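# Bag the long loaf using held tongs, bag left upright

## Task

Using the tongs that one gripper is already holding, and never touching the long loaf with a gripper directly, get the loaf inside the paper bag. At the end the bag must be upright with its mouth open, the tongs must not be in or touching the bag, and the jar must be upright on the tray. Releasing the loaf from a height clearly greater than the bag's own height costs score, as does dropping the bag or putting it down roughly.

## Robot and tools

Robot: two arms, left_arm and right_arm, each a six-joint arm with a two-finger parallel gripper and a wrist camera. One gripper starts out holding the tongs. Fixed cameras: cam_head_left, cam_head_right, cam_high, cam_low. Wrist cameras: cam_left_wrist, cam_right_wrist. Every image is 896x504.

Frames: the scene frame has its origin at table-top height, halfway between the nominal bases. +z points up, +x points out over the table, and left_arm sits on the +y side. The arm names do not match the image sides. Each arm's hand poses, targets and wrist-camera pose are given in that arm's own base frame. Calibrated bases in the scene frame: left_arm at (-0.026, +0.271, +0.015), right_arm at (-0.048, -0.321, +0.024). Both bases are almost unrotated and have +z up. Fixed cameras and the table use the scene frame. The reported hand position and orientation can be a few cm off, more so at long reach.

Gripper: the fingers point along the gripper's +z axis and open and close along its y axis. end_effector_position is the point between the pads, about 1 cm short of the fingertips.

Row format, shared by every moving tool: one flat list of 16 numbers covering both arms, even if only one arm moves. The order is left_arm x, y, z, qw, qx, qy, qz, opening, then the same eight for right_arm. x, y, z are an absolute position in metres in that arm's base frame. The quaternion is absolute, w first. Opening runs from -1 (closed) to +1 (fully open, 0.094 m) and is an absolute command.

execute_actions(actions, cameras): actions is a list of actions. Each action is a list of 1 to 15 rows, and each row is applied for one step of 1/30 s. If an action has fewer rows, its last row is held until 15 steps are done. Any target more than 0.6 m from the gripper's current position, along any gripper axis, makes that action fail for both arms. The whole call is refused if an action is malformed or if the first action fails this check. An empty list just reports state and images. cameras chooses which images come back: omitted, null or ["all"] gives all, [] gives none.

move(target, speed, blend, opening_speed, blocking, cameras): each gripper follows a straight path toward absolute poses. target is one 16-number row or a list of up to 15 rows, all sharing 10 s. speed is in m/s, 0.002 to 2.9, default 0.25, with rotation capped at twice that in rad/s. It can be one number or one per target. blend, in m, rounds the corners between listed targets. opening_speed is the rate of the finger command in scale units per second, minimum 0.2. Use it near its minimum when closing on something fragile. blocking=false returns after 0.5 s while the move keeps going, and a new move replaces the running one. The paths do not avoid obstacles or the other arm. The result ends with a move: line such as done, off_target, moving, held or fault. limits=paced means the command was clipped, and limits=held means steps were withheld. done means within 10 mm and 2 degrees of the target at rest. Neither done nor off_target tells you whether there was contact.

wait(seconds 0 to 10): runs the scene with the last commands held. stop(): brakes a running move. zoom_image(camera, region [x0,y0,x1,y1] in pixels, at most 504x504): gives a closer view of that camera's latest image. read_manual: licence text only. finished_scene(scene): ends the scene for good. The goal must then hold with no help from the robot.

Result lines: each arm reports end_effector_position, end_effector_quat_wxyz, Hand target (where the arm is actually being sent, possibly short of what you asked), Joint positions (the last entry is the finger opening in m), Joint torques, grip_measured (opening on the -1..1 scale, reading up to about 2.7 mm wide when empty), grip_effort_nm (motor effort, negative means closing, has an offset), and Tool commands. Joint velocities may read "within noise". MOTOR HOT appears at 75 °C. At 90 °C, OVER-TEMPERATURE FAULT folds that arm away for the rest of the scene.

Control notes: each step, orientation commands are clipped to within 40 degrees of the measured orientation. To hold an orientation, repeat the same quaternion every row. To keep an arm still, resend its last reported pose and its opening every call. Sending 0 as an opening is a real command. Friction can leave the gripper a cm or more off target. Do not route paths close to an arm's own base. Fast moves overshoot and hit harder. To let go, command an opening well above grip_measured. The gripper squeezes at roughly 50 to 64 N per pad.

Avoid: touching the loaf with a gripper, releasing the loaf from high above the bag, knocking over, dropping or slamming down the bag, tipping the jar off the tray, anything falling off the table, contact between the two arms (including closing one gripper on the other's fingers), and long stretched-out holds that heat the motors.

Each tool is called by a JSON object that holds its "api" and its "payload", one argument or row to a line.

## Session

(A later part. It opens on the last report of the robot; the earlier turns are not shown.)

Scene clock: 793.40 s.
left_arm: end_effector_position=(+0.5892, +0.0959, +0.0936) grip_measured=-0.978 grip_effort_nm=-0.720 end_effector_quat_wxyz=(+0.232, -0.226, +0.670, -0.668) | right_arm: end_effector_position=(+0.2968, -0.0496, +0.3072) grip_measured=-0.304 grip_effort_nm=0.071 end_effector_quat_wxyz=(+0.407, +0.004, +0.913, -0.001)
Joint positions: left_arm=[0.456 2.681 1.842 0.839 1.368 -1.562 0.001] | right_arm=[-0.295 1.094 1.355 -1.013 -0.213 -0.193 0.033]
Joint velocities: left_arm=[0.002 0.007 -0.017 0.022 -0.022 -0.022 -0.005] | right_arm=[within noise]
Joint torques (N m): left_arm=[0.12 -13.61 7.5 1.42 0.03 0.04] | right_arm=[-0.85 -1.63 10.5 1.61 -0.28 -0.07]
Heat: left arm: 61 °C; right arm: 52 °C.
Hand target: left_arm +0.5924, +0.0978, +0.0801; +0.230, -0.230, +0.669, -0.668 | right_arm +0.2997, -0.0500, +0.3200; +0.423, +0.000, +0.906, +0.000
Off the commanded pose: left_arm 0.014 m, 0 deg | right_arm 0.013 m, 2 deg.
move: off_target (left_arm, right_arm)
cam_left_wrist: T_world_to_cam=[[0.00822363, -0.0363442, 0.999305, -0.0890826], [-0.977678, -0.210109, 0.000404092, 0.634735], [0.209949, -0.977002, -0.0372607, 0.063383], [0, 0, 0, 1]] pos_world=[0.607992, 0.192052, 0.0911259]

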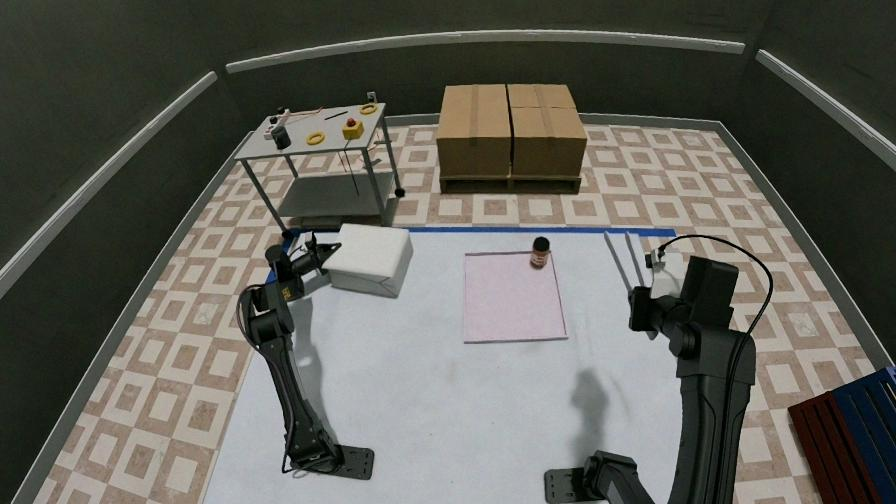

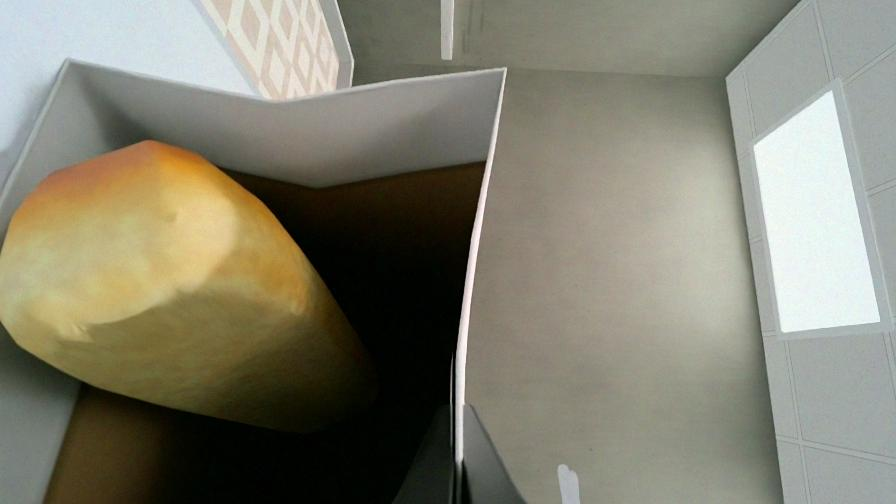

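{"api": "move", "payload": {
  "target": [
    [0.5876,0.063,0.148,0.2691,-0.1873,0.7457,-0.5802,-0.98,0.30,-0.05,0.32,0.4226,0,0.9063,0,-0.3024],
    [0.5817,0.0176,0.1855,0.3035,-0.1413,0.8099,-0.4817,-0.98,0.30,-0.05,0.32,0.4226,0,0.9063,0,-0.3024],
    [0.5749,-0.036,0.21,0.3326,-0.0928,0.8604,-0.3751,-0.98,0.30,-0.05,0.32,0.4226,0,0.9063,0,-0.3024]
  ],
  "speed": 0.07
}}

Scene clock: 835.47 s.
left_arm: end_effector_position=(+0.5745, -0.0334, +0.1674) grip_measured=-0.977 grip_effort_nm=-0.725 end_effector_quat_wxyz=(+0.297, -0.119, +0.870, -0.376) | right_arm: end_effector_position=(+0.2968, -0.0496, +0.3072) grip_measured=-0.304 grip_effort_nm=0.090 end_effector_quat_wxyz=(+0.407, +0.004, +0.913, -0.001)
Joint positions: left_arm=[0.148 2.184 1.865 -0.492 0.729 -0.427 0.001] | right_arm=[-0.295 1.094 1.355 -1.013 -0.213 -0.193 0.033]
Joint torques (N m): left_arm=[-0.46 -20.12 8.42 1.19 0.39 0.19] | right_arm=[-0.85 -1.65 10.5 1.61 -0.28 -0.07]
Heat: left arm: 69 °C; right arm: 53 °C.
Hand target: left_arm +0.5740, -0.0363, +0.2094; +0.333, -0.093, +0.860, -0.375 | right_arm +0.2997, -0.0500, +0.3200; +0.423, +0.000, +0.906, +0.000
Off the commanded pose: left_arm 0.043 m, 5 deg | right_arm 0.013 m, 2 deg.
move: off_target (left_arm, right_arm)
cam_left_wrist: T_world_to_cam=[[-0.00179623, -0.711479, 0.702705, -0.134583], [-0.979261, -0.141114, -0.145379, 0.620819], [0.202595, -0.688392, -0.696471, 0.0670767], [0, 0, 0, 1]] pos_world=[0.594113, 0.0380277, 0.231543]
cam_right_wrist: T_world_to_cam=[[-0.0000983304, -0.999907, 0.013674, -0.0524577], [-0.921245, -0.00522838, -0.388949, 0.432487], [0.388984, -0.0126353, -0.921158, 0.254795], [0, 0, 0, 1]] pos_world=[0.29931, -0.0469721, 0.403639]

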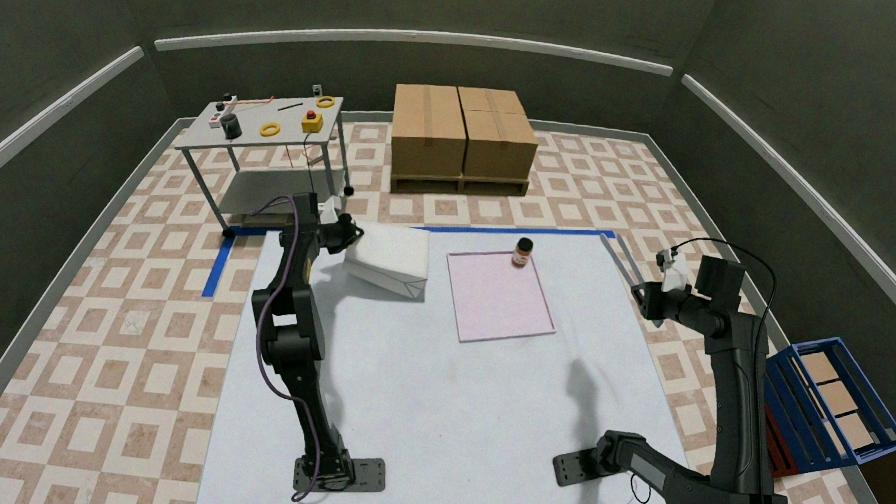

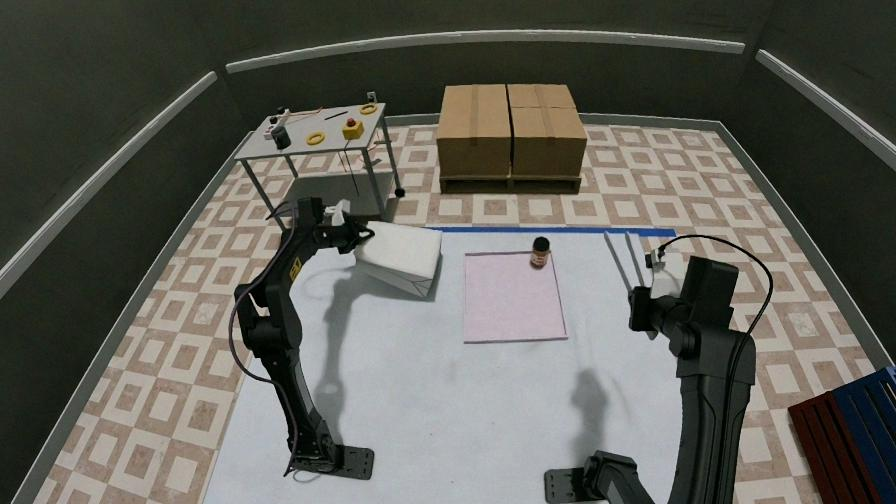

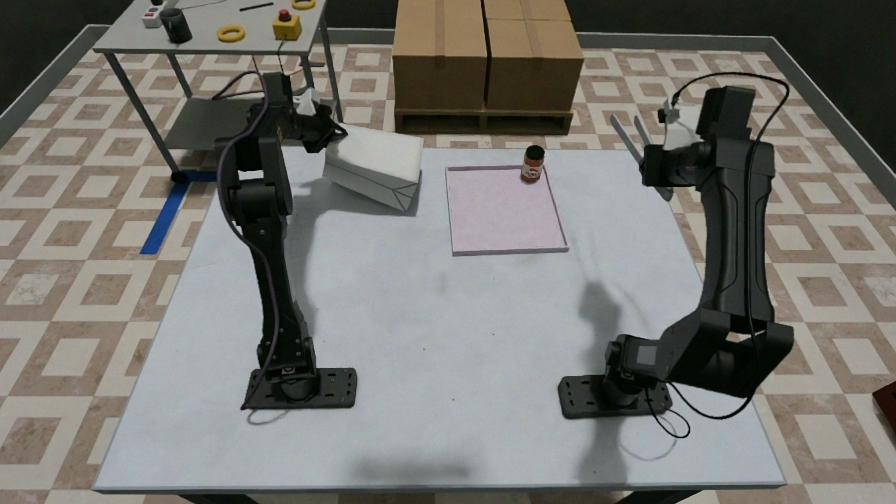

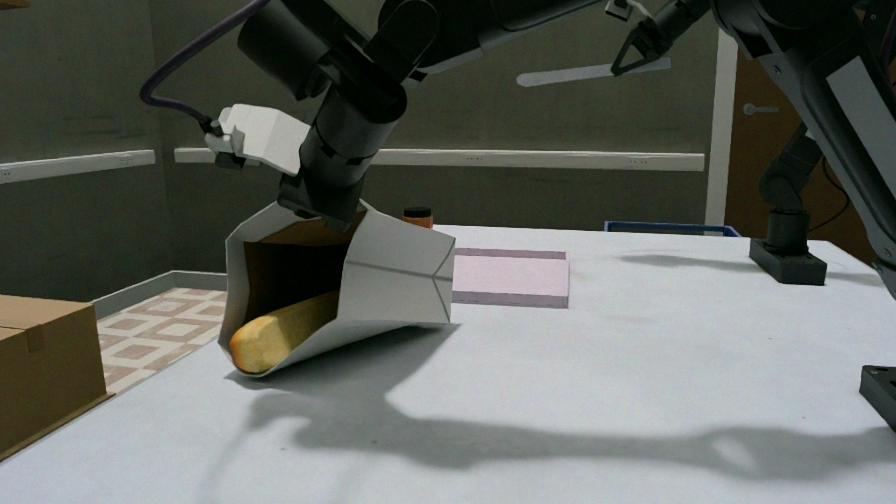

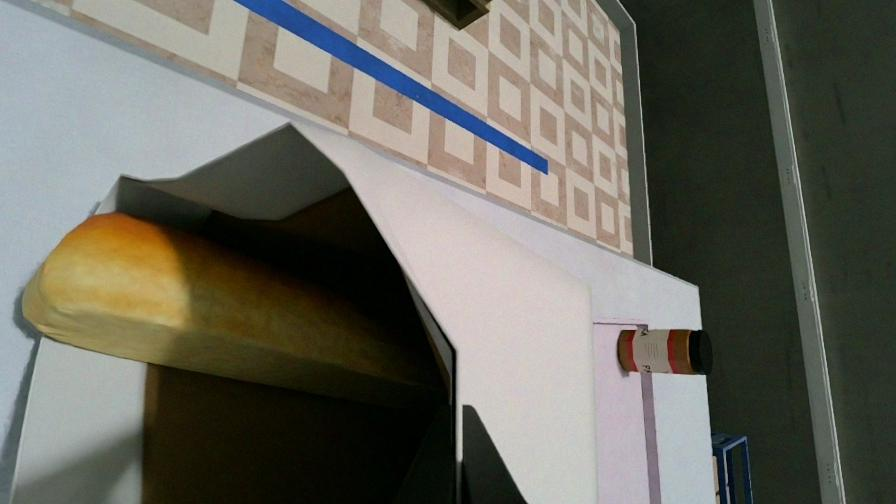

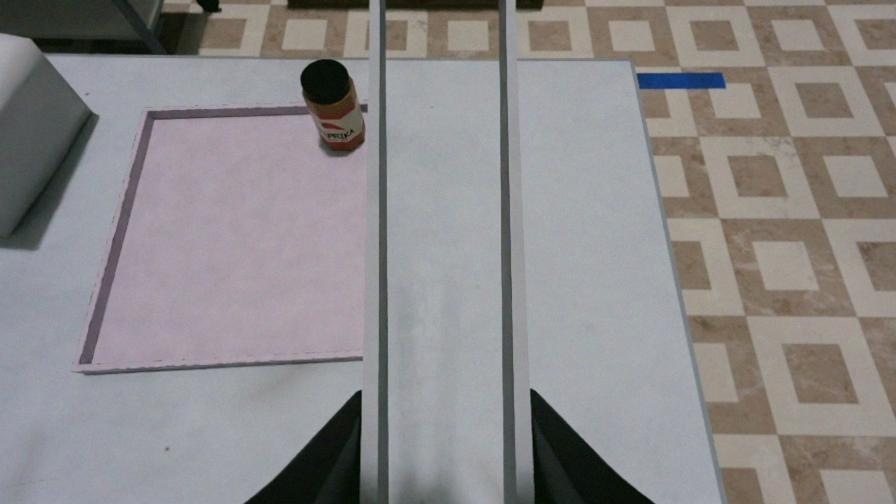

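{"api": "move", "payload": {
  "target": [
    [0.5749,-0.03,0.25,0.3326,-0.0928,0.8604,-0.3751,-0.98,0.30,-0.05,0.32,0.4226,0,0.9063,0,-0.3024],
    [0.57,-0.04,0.262,0.3561,-0.0428,0.8961,-0.262,-0.98,0.30,-0.05,0.32,0.4226,0,0.9063,0,-0.3024]
  ],
  "speed": 0.06,
  "cameras": ["cam_head_right","cam_low","cam_left_wrist","cam_right_wrist"]
}}

Scene clock: 846.67 s.
left_arm: end_effector_position=(+0.5721, -0.0372, +0.2253) grip_measured=-0.977 grip_effort_nm=-0.476 end_effector_quat_wxyz=(+0.323, -0.063, +0.907, -0.264) | right_arm: end_effector_position=(+0.2968, -0.0496, +0.3072) grip_measured=-0.304 grip_effort_nm=0.081 end_effector_quat_wxyz=(+0.407, +0.004, +0.913, -0.001)
Joint positions: left_arm=[0.086 2.184 2.182 -0.842 0.512 -0.25 0.001] | right_arm=[-0.295 1.094 1.355 -1.013 -0.213 -0.193 0.033]
Joint torques (N m): left_arm=[-0.61 -18.73 8.66 1.25 0.24 0.14] | right_arm=[-0.85 -1.63 10.5 1.61 -0.28 -0.07]
Heat: left arm: 72 °C; right arm: 53 °C.
Hand target: left_arm +0.5691, -0.0401, +0.2616; +0.357, -0.043, +0.896, -0.262 | right_arm +0.2997, -0.0500, +0.3200; +0.423, +0.000, +0.906, +0.000
Off the commanded pose: left_arm 0.037 m, 5 deg | right_arm 0.013 m, 2 deg.
move: off_target (left_arm, right_arm)
cam_left_wrist: T_world_to_cam=[[-0.0422934, -0.86942, 0.49226, -0.113257], [-0.974532, -0.0727042, -0.212138, 0.641176], [0.220226, -0.488695, -0.844203, 0.135866], [0, 0, 0, 1]] pos_world=[0.590135, 0.0145458, 0.306468]
cam_right_wrist: T_world_to_cam=[[-0.0000983304, -0.999907, 0.013674, -0.0524577], [-0.921245, -0.00522838, -0.388949, 0.432487], [0.388984, -0.0126353, -0.921158, 0.254795], [0, 0, 0, 1]] pos_world=[0.29931, -0.0469721, 0.403639]

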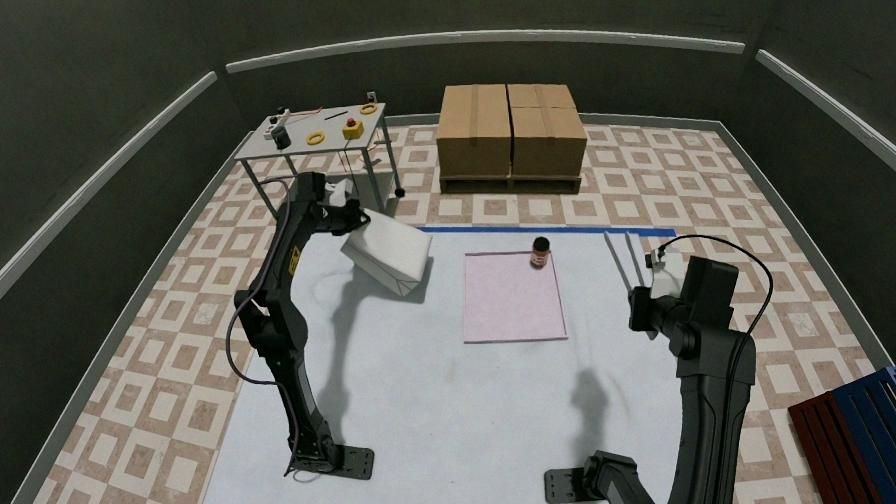

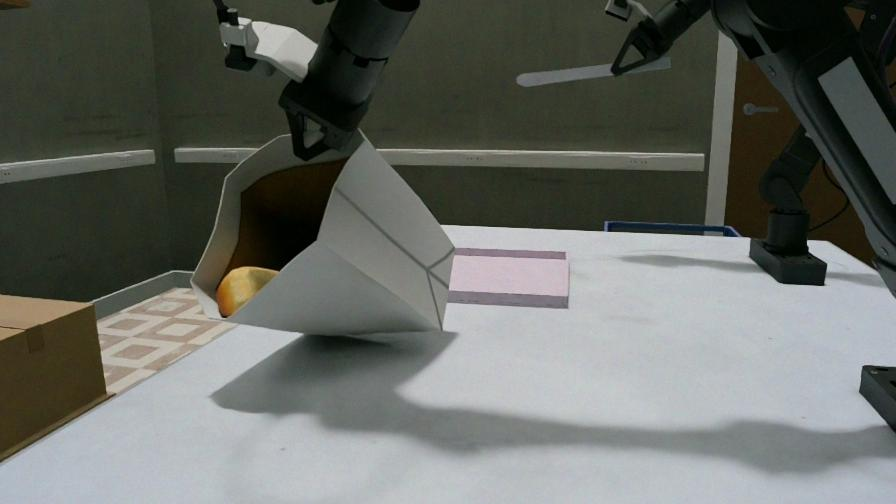

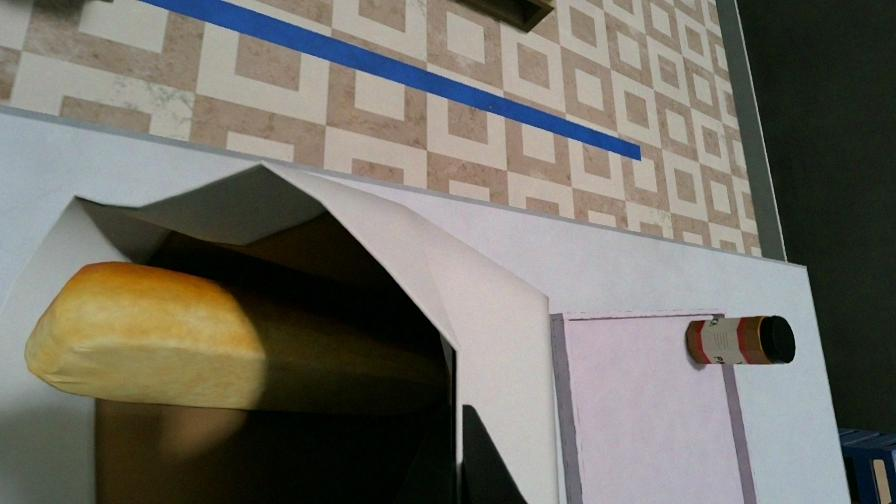

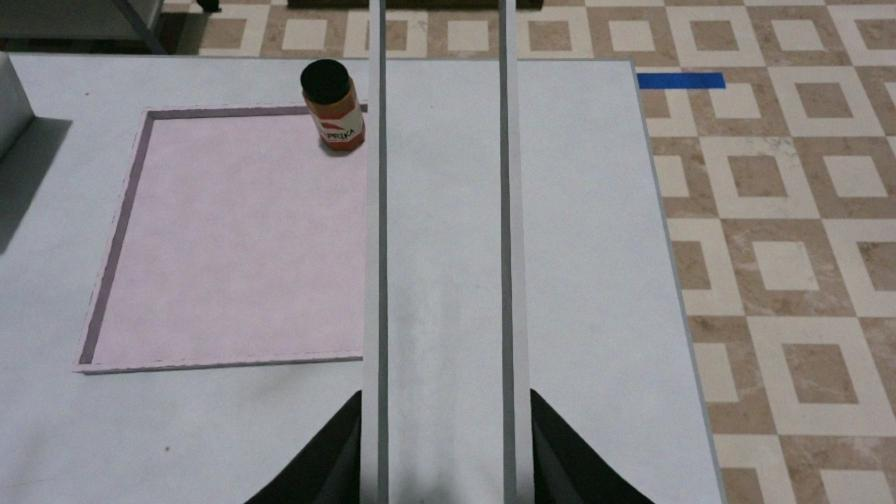

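{"api": "move", "payload": {
  "target": [
    [0.55,-0.045,0.262,0.3733,0.0081,0.9165,-0.1445,-0.98,0.30,-0.05,0.32,0.4226,0,0.9063,0,-0.3024],
    [0.53,-0.05,0.255,0.3843,0.0587,0.9212,-0.0245,-0.98,0.30,-0.05,0.32,0.4226,0,0.9063,0,-0.3024]
  ],
  "speed": 0.07,
  "cameras": ["cam_head_right","cam_low","cam_left_wrist","cam_right_wrist"]
}}

Scene clock: 857.73 s.
left_arm: end_effector_position=(+0.5347, -0.0497, +0.2300) grip_measured=-0.978 grip_effort_nm=-0.691 end_effector_quat_wxyz=(+0.356, +0.052, +0.933, -0.029) | right_arm: end_effector_position=(+0.2968, -0.0496, +0.3072) grip_measured=-0.304 grip_effort_nm=0.071 end_effector_quat_wxyz=(+0.407, +0.004, +0.913, -0.001)
Joint positions: left_arm=[-0.082 1.981 1.959 -0.82 0.037 0.015 0.001] | right_arm=[-0.295 1.094 1.355 -1.013 -0.213 -0.193 0.033]
Joint torques (N m): left_arm=[-0.54 -18.33 4.85 1.59 -0.05 0.13] | right_arm=[-0.85 -1.63 10.5 1.61 -0.28 -0.07]
Heat: left arm: 73 °C; right arm: 53 °C.
Hand target: left_arm +0.5299, -0.0500, +0.2547; +0.384, +0.058, +0.921, -0.024 | right_arm +0.2997, -0.0500, +0.3200; +0.423, +0.000, +0.906, +0.000
Off the commanded pose: left_arm 0.025 m, 4 deg | right_arm 0.013 m, 2 deg.
move: off_target (left_arm, right_arm)
cam_left_wrist: T_world_to_cam=[[-0.101737, -0.994724, -0.0131518, 0.013786], [-0.955302, 0.101377, -0.277706, 0.618239], [0.277575, -0.0156891, -0.960576, 0.161685], [0, 0, 0, 1]] pos_world=[0.547128, -0.0464249, 0.327181]
cam_right_wrist: T_world_to_cam=[[-0.0000983304, -0.999907, 0.013674, -0.0524577], [-0.921245, -0.00522838, -0.388949, 0.432487], [0.388984, -0.0126353, -0.921158, 0.254795], [0, 0, 0, 1]] pos_world=[0.29931, -0.0469721, 0.403639]

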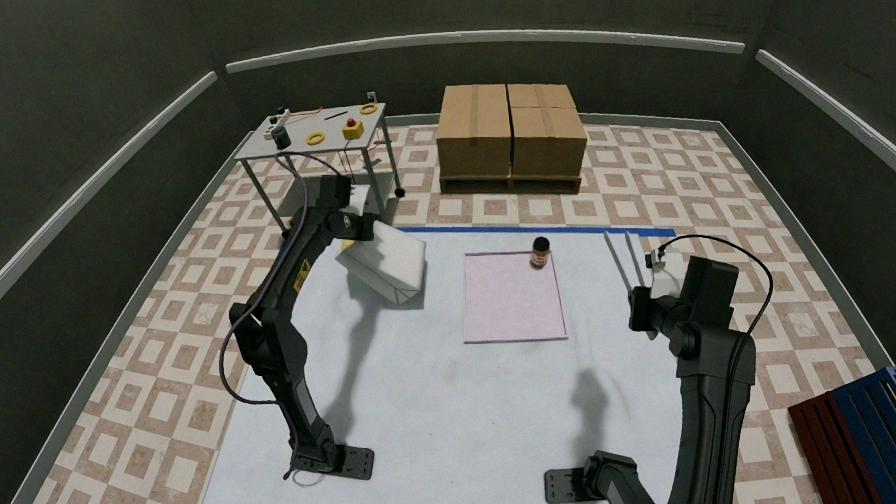

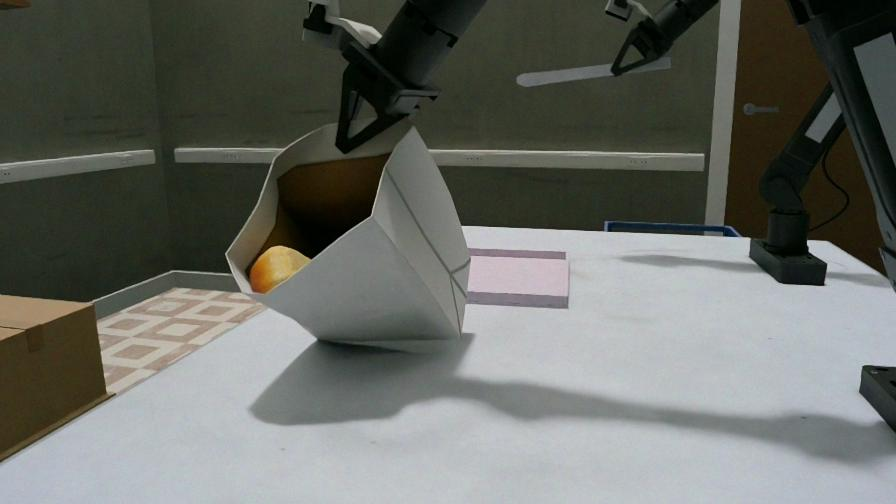

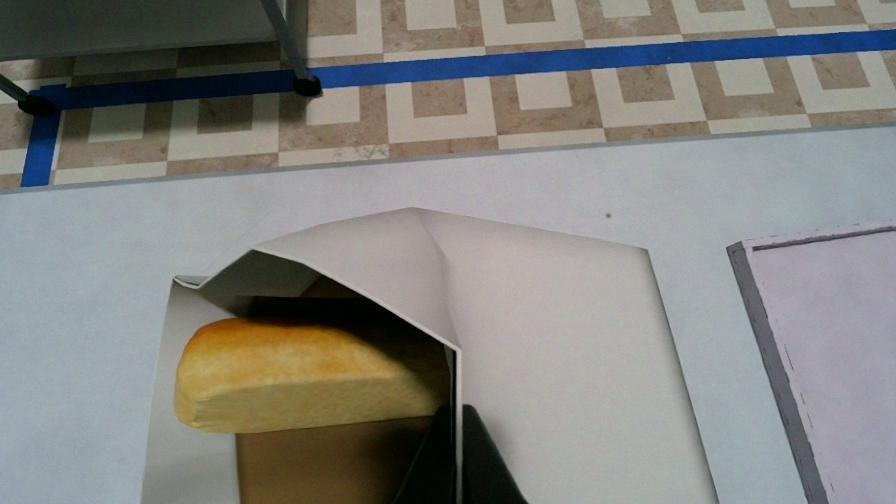

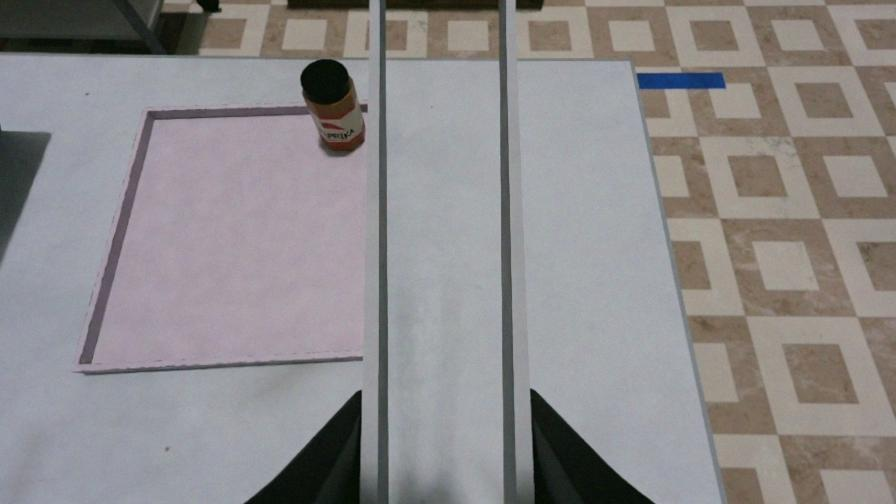

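{"api": "move", "payload": {
  "target": [
    [0.53,-0.11,0.255,0.3887,0.1085,0.9101,0.096,-0.98,0.30,-0.05,0.32,0.4226,0,0.9063,0,-0.3024],
    [0.53,-0.15,0.235,0.3887,0.1085,0.9101,0.096,-0.98,0.30,-0.05,0.32,0.4226,0,0.9063,0,-0.3024]
  ],
  "speed": 0.06,
  "cameras": ["cam_head_right","cam_low","cam_left_wrist","cam_right_wrist"]
}}

Scene clock: 870.93 s.
left_arm: end_effector_position=(+0.5189, -0.1468, +0.2301) grip_measured=-0.978 grip_effort_nm=-0.691 end_effector_quat_wxyz=(+0.374, +0.119, +0.915, +0.095) | right_arm: end_effector_position=(+0.2968, -0.0496, +0.3072) grip_measured=-0.304 grip_effort_nm=0.076 end_effector_quat_wxyz=(+0.407, +0.004, +0.913, -0.001)
Joint positions: left_arm=[-0.394 2.007 1.967 -0.808 -0.357 0.001 0.001] | right_arm=[-0.295 1.094 1.355 -1.013 -0.213 -0.193 0.033]
Joint torques (N m): left_arm=[-0.16 -10.73 8.4 1.55 -0.36 -0.11] | right_arm=[-0.85 -1.65 10.5 1.61 -0.28 -0.07]
Heat: left arm: 75 °C; right arm: 53 °C. Fold the left arm in close to its base, or ease its load, before you think long.
Hand target: left_arm +0.5294, -0.1498, +0.2349; +0.389, +0.108, +0.910, +0.096 | right_arm +0.2997, -0.0500, +0.3200; +0.423, +0.000, +0.906, +0.000
Off the commanded pose: left_arm 0.013 m, 2 deg | right_arm 0.013 m, 2 deg.
MOTOR HOT: joint 2 (shoulder) of the left arm reports 75 °C; the controller's stop level is 90 °C. To cool a motor, set the load down, stop pushing, or move to a pose that needs little force.
move: off_target (left_arm, right_arm)
cam_left_wrist: T_world_to_cam=[[-0.127848, -0.947858, -0.291926, 0.000162915], [-0.931284, 0.215967, -0.293373, 0.620995], [0.341123, 0.234359, -0.910336, 0.156743], [0, 0, 0, 1]] pos_world=[0.524875, -0.170694, 0.32492]
cam_right_wrist: T_world_to_cam=[[-0.0000983304, -0.999907, 0.013674, -0.0524577], [-0.921245, -0.00522838, -0.388949, 0.432487], [0.388984, -0.0126353, -0.921158, 0.254795], [0, 0, 0, 1]] pos_world=[0.29931, -0.0469721, 0.403639]

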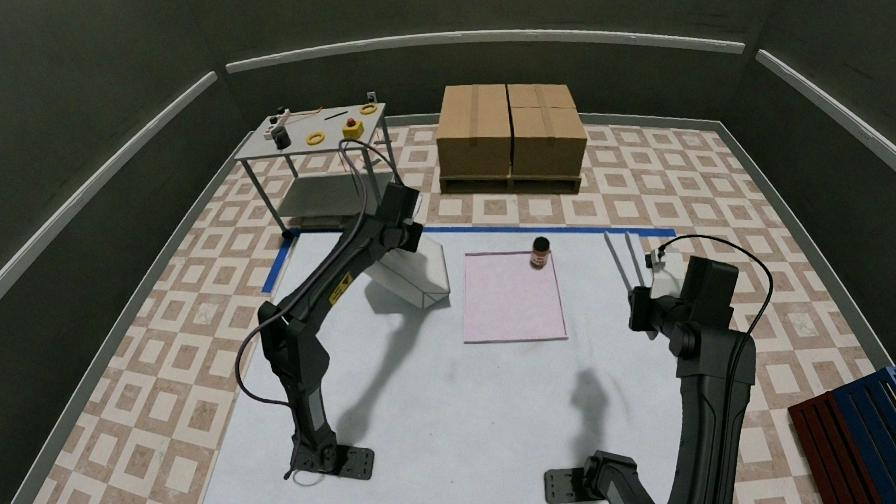

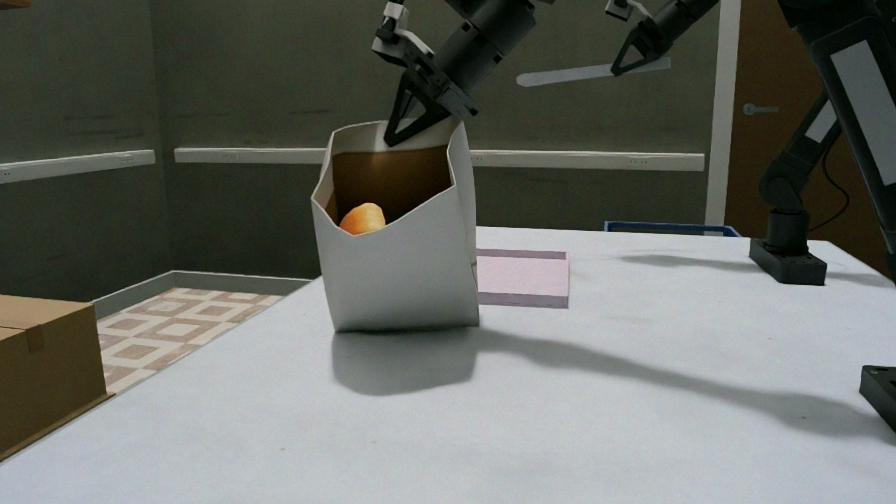

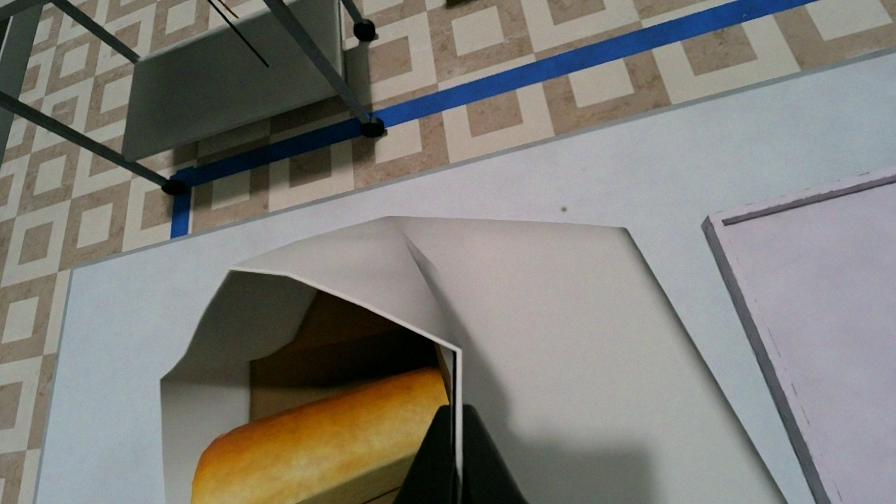

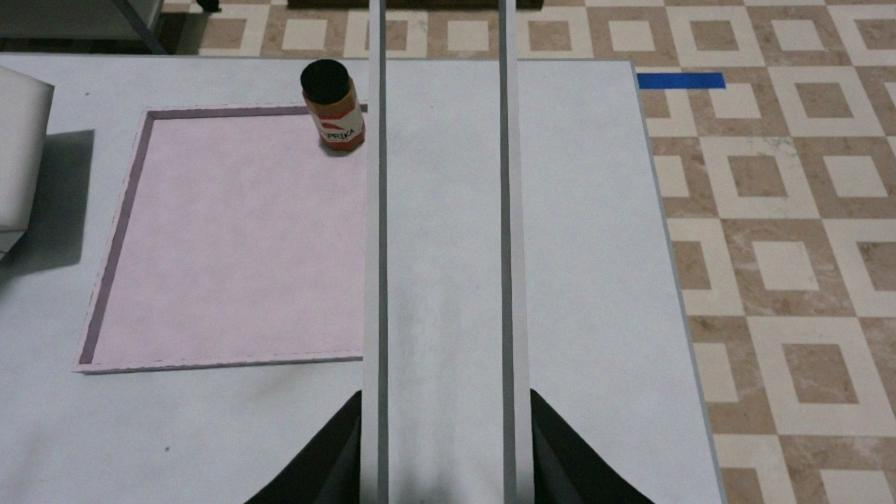

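{"api": "move", "payload": {
  "target": [0.515,-0.165,0.185,0.3887,0.1085,0.9101,0.096,-0.98,0.30,-0.05,0.32,0.4226,0,0.9063,0,-0.3024],
  "speed": 0.04,
  "cameras": ["cam_head_right","cam_low","cam_left_wrist"]
}}

Scene clock: 877.87 s.
left_arm: end_effector_position=(+0.5258, -0.1634, +0.1905) grip_measured=-0.978 grip_effort_nm=-0.740 end_effector_quat_wxyz=(+0.401, +0.107, +0.904, +0.103) | right_arm: end_effector_position=(+0.2968, -0.0496, +0.3072) grip_measured=-0.304 grip_effort_nm=0.071 end_effector_quat_wxyz=(+0.407, +0.004, +0.913, -0.001)
Joint positions: left_arm=[-0.435 2.007 1.769 -0.565 -0.417 -0.028 0.001] | right_arm=[-0.295 1.094 1.355 -1.013 -0.213 -0.193 0.033]
Joint torques (N m): left_arm=[-0.5 -15.25 3.82 1.24 -0.04 -0.14] | right_arm=[-0.85 -1.63 10.51 1.61 -0.28 -0.07]
Heat: left arm: 70 °C; right arm: 53 °C.
Hand target: left_arm +0.5153, -0.1649, +0.1850; +0.388, +0.108, +0.910, +0.096 | right_arm +0.2997, -0.0500, +0.3200; +0.423, +0.000, +0.906, +0.000
Off the commanded pose: left_arm 0.012 m, 2 deg | right_arm 0.013 m, 2 deg.
MOTOR HOT: cleared for the motors of the left arm.
move: off_target (left_arm, right_arm)
cam_left_wrist: T_world_to_cam=[[-0.0919611, -0.949597, -0.299681, -0.0439097], [-0.915402, 0.199065, -0.349874, 0.619007], [0.391895, 0.242154, -0.88757, 0.0924592], [0, 0, 0, 1]] pos_world=[0.526368, -0.187309, 0.285479]

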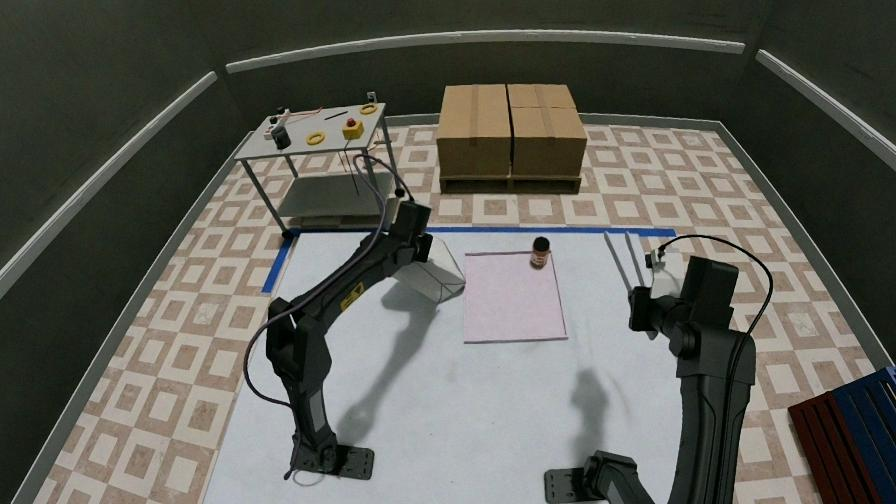

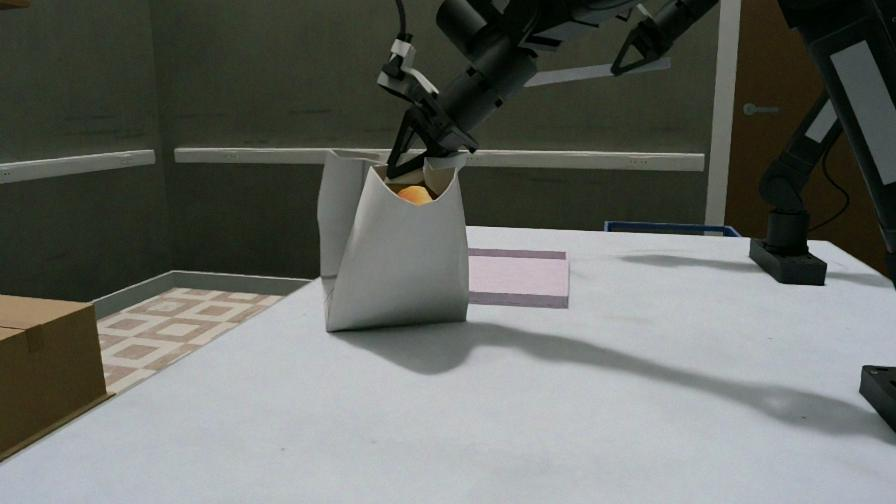

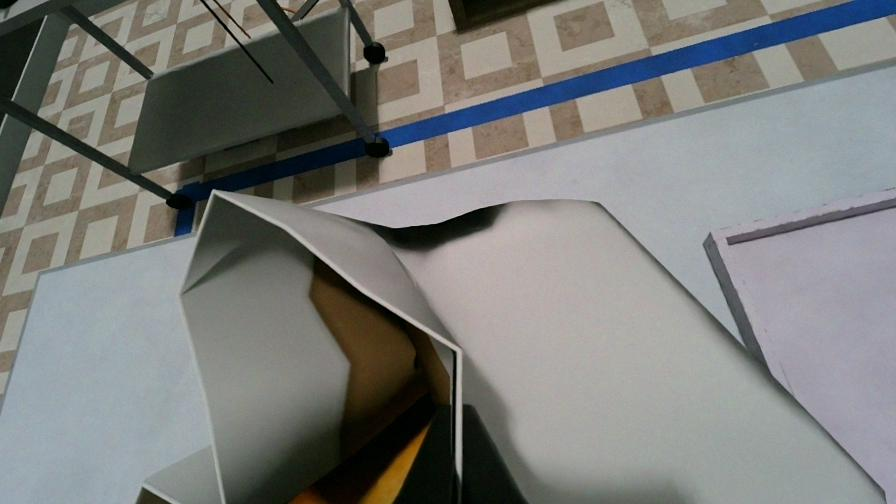

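{"api": "move", "payload": {
  "target": [0.515,-0.185,0.205,0.3887,0.1085,0.9101,0.096,-0.98,0.30,-0.05,0.32,0.4226,0,0.9063,0,-0.3024],
  "speed": 0.04,
  "cameras": ["cam_head_right","cam_low","cam_left_wrist","cam_right_wrist"]
}}

{"api": "zoom_image", "payload": {
  "camera": "cam_low",
  "region": [270, 100, 570, 360]
}}

Scene clock: 887.13 s.
left_arm: end_effector_position=(+0.5145, -0.1810, +0.2080) grip_measured=-0.977 grip_effort_nm=-0.662 end_effector_quat_wxyz=(+0.396, +0.110, +0.907, +0.097) | right_arm: end_effector_position=(+0.2968, -0.0496, +0.3072) grip_measured=-0.304 grip_effort_nm=0.076 end_effector_quat_wxyz=(+0.407, +0.004, +0.913, -0.001)
Joint positions: left_arm=[-0.477 2.007 1.85 -0.669 -0.432 -0.065 0.001] | right_arm=[-0.295 1.094 1.355 -1.013 -0.213 -0.193 0.033]
Joint torques (N m): left_arm=[-0.64 -11.69 8.34 1.17 -0.23 -0.11] | right_arm=[-0.85 -1.65 10.5 1.61 -0.27 -0.07]
Heat: left arm: 67 °C; right arm: 53 °C.
Hand target: left_arm +0.5149, -0.1848, +0.2048; +0.389, +0.109, +0.910, +0.096 | right_arm +0.2997, -0.0500, +0.3200; +0.423, +0.000, +0.906, +0.000
Off the commanded pose: left_arm 0.005 m, 1 deg | right_arm 0.013 m, 2 deg.
move: off_target (right_arm)
cam_left_wrist: T_world_to_cam=[[-0.102766, -0.951245, -0.290813, -0.0530303], [-0.918249, 0.203126, -0.339938, 0.618441], [0.382436, 0.232105, -0.894355, 0.121174], [0, 0, 0, 1]] pos_world=[0.516093, -0.204191, 0.303182]
cam_right_wrist: T_world_to_cam=[[-0.0000983304, -0.999907, 0.013674, -0.0524577], [-0.921245, -0.00522838, -0.388949, 0.432487], [0.388984, -0.0126353, -0.921158, 0.254795], [0, 0, 0, 1]] pos_world=[0.29931, -0.0469721, 0.403639]

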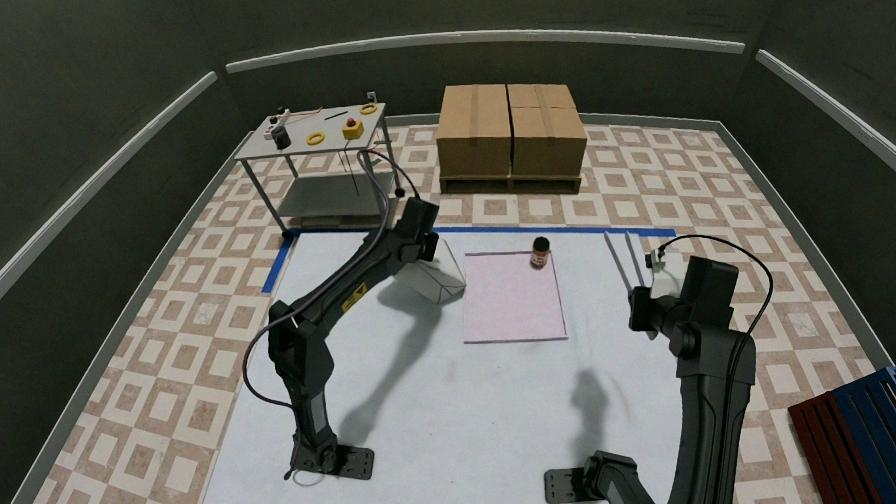

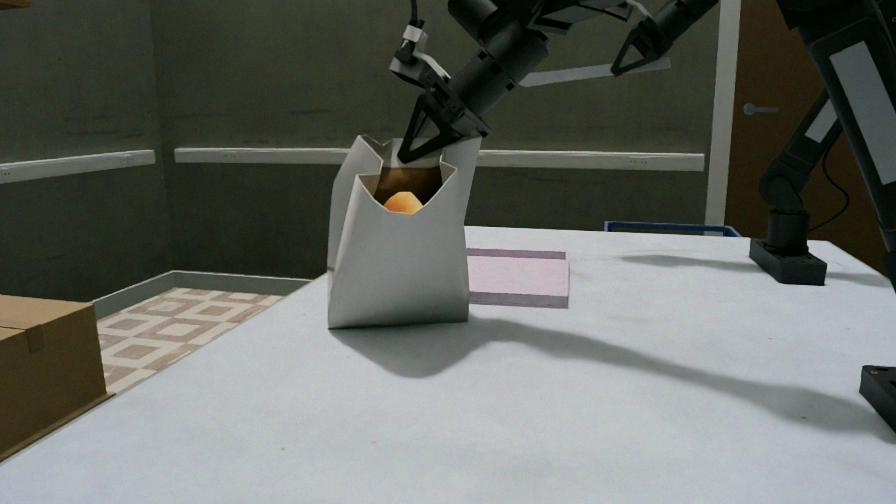

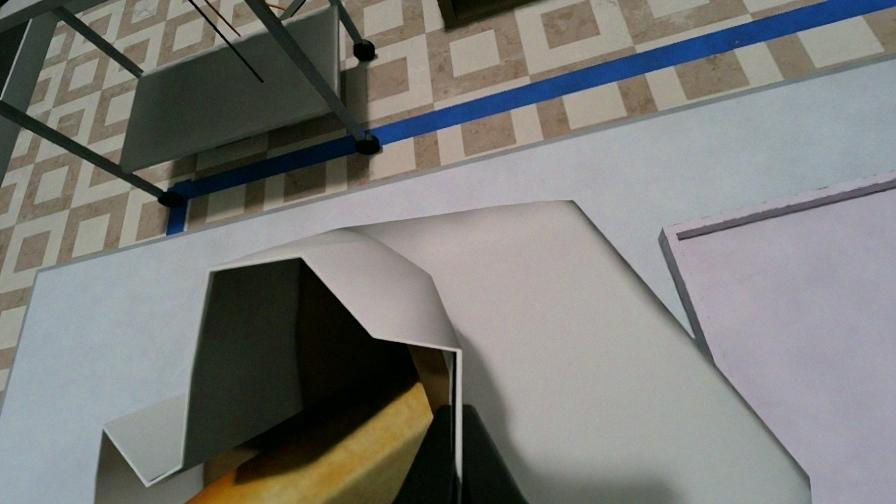

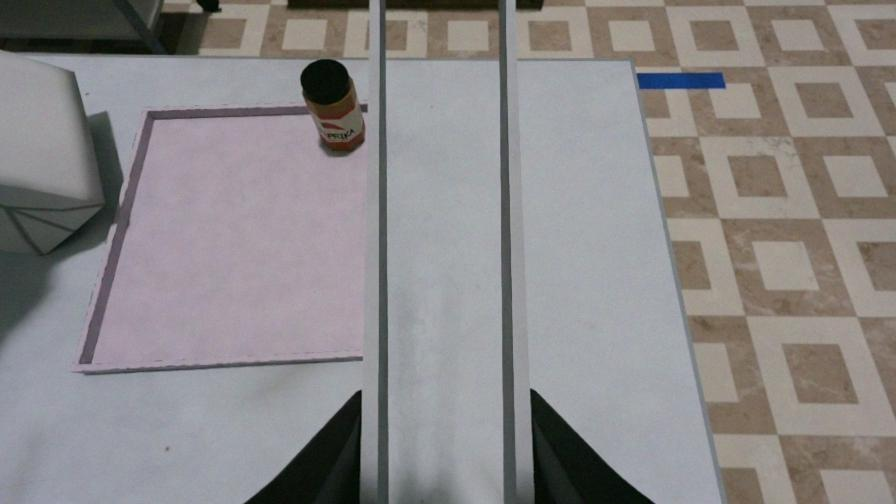

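Scaled by 1.680.

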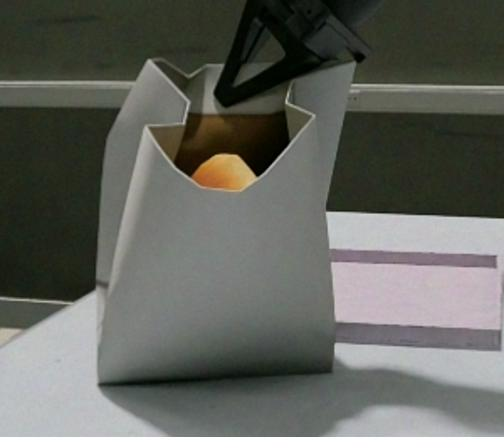

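{"api": "move", "payload": {
  "target": [0.515,-0.185,0.205,0.3887,0.1085,0.9101,0.096,-0.75,0.30,-0.05,0.32,0.4226,0,0.9063,0,-0.3024],
  "opening_speed": 0.2,
  "cameras": ["cam_head_right","cam_low","cam_left_wrist"]
}}

{"api": "zoom_image", "payload": {
  "camera": "cam_low",
  "region": [270, 100, 570, 360]
}}

Scene clock: 892.53 s.
left_arm: end_effector_position=(+0.5133, -0.1804, +0.2067) grip_measured=-0.752 grip_effort_nm=0.085 end_effector_quat_wxyz=(+0.392, +0.111, +0.908, +0.098) | right_arm: end_effector_position=(+0.2968, -0.0496, +0.3072) grip_measured=-0.304 grip_effort_nm=0.085 end_effector_quat_wxyz=(+0.407, +0.004, +0.913, -0.001)
Joint positions: left_arm=[-0.477 2.007 1.85 -0.677 -0.432 -0.066 0.012] | right_arm=[-0.295 1.094 1.355 -1.013 -0.213 -0.193 0.033]
Joint torques (N m): left_arm=[-0.47 -11.44 8.21 1.18 -0.2 -0.07] | right_arm=[-0.85 -1.65 10.5 1.61 -0.28 -0.07]
Heat: left arm: 65 °C; right arm: 53 °C.
Hand target: left_arm +0.5149, -0.1849, +0.2048; +0.389, +0.109, +0.910, +0.096 | right_arm +0.2997, -0.0500, +0.3200; +0.423, +0.000, +0.906, +0.000
Off the commanded pose: left_arm 0.005 m, 1 deg | right_arm 0.013 m, 2 deg.
move: off_target (right_arm)
cam_left_wrist: T_world_to_cam=[[-0.104128, -0.950328, -0.293315, -0.0514659], [-0.920708, 0.203634, -0.33291, 0.616688], [0.376103, 0.235393, -0.896179, 0.12451], [0, 0, 0, 1]] pos_world=[0.515602, -0.203797, 0.301789]

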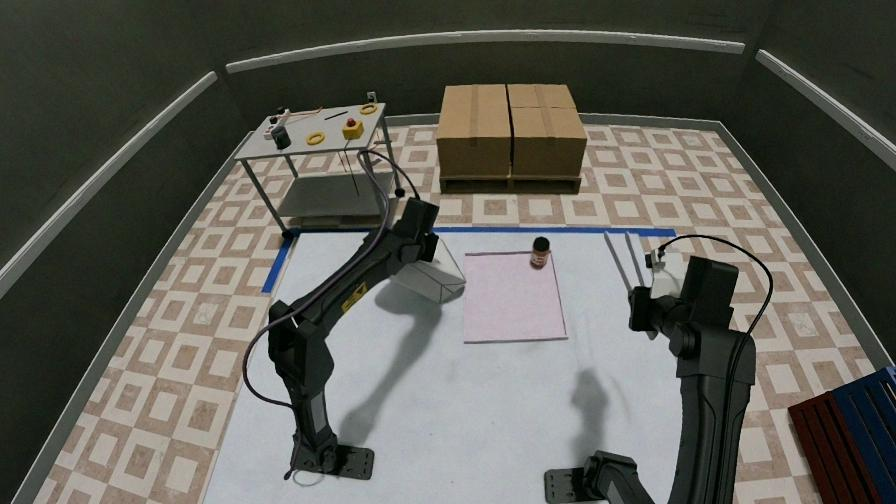

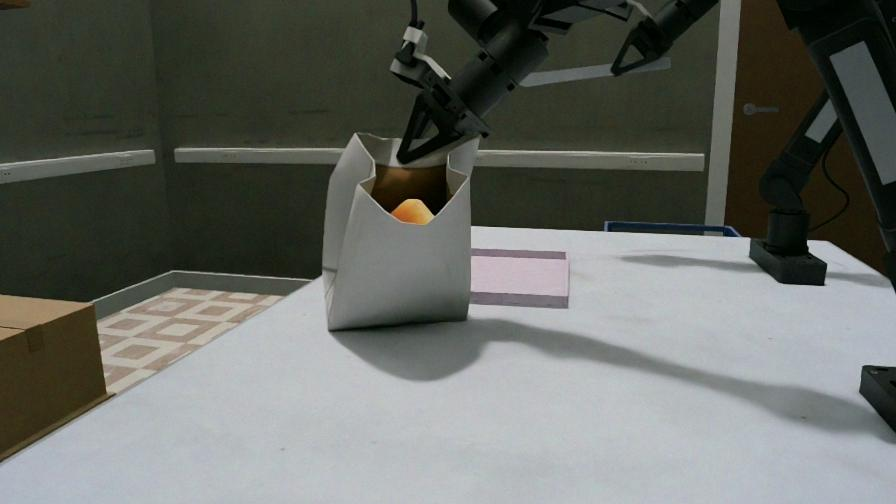

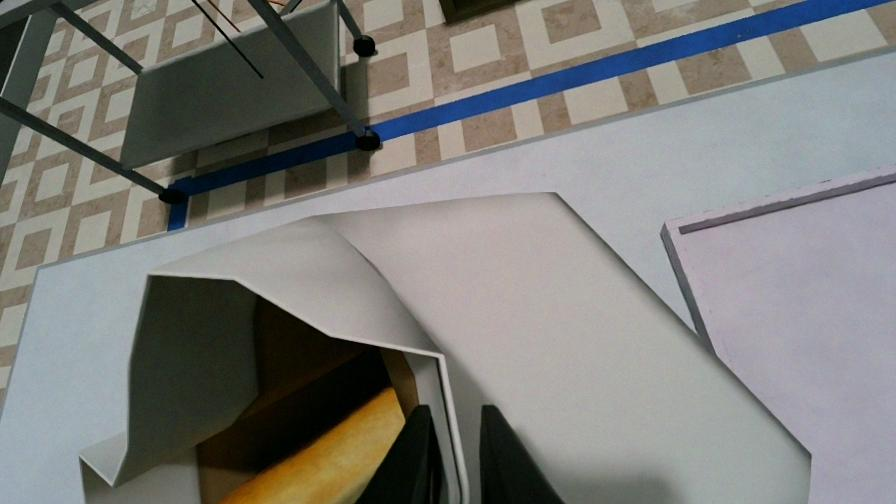

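Scaled by 1.680.

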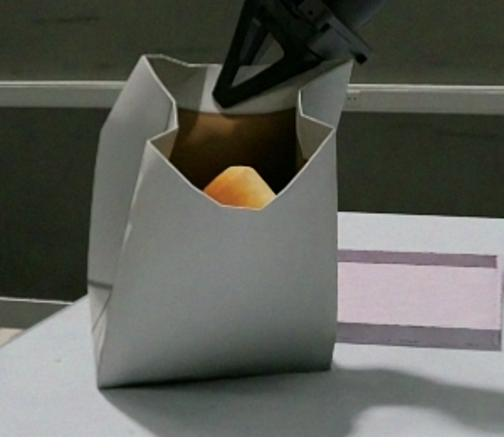

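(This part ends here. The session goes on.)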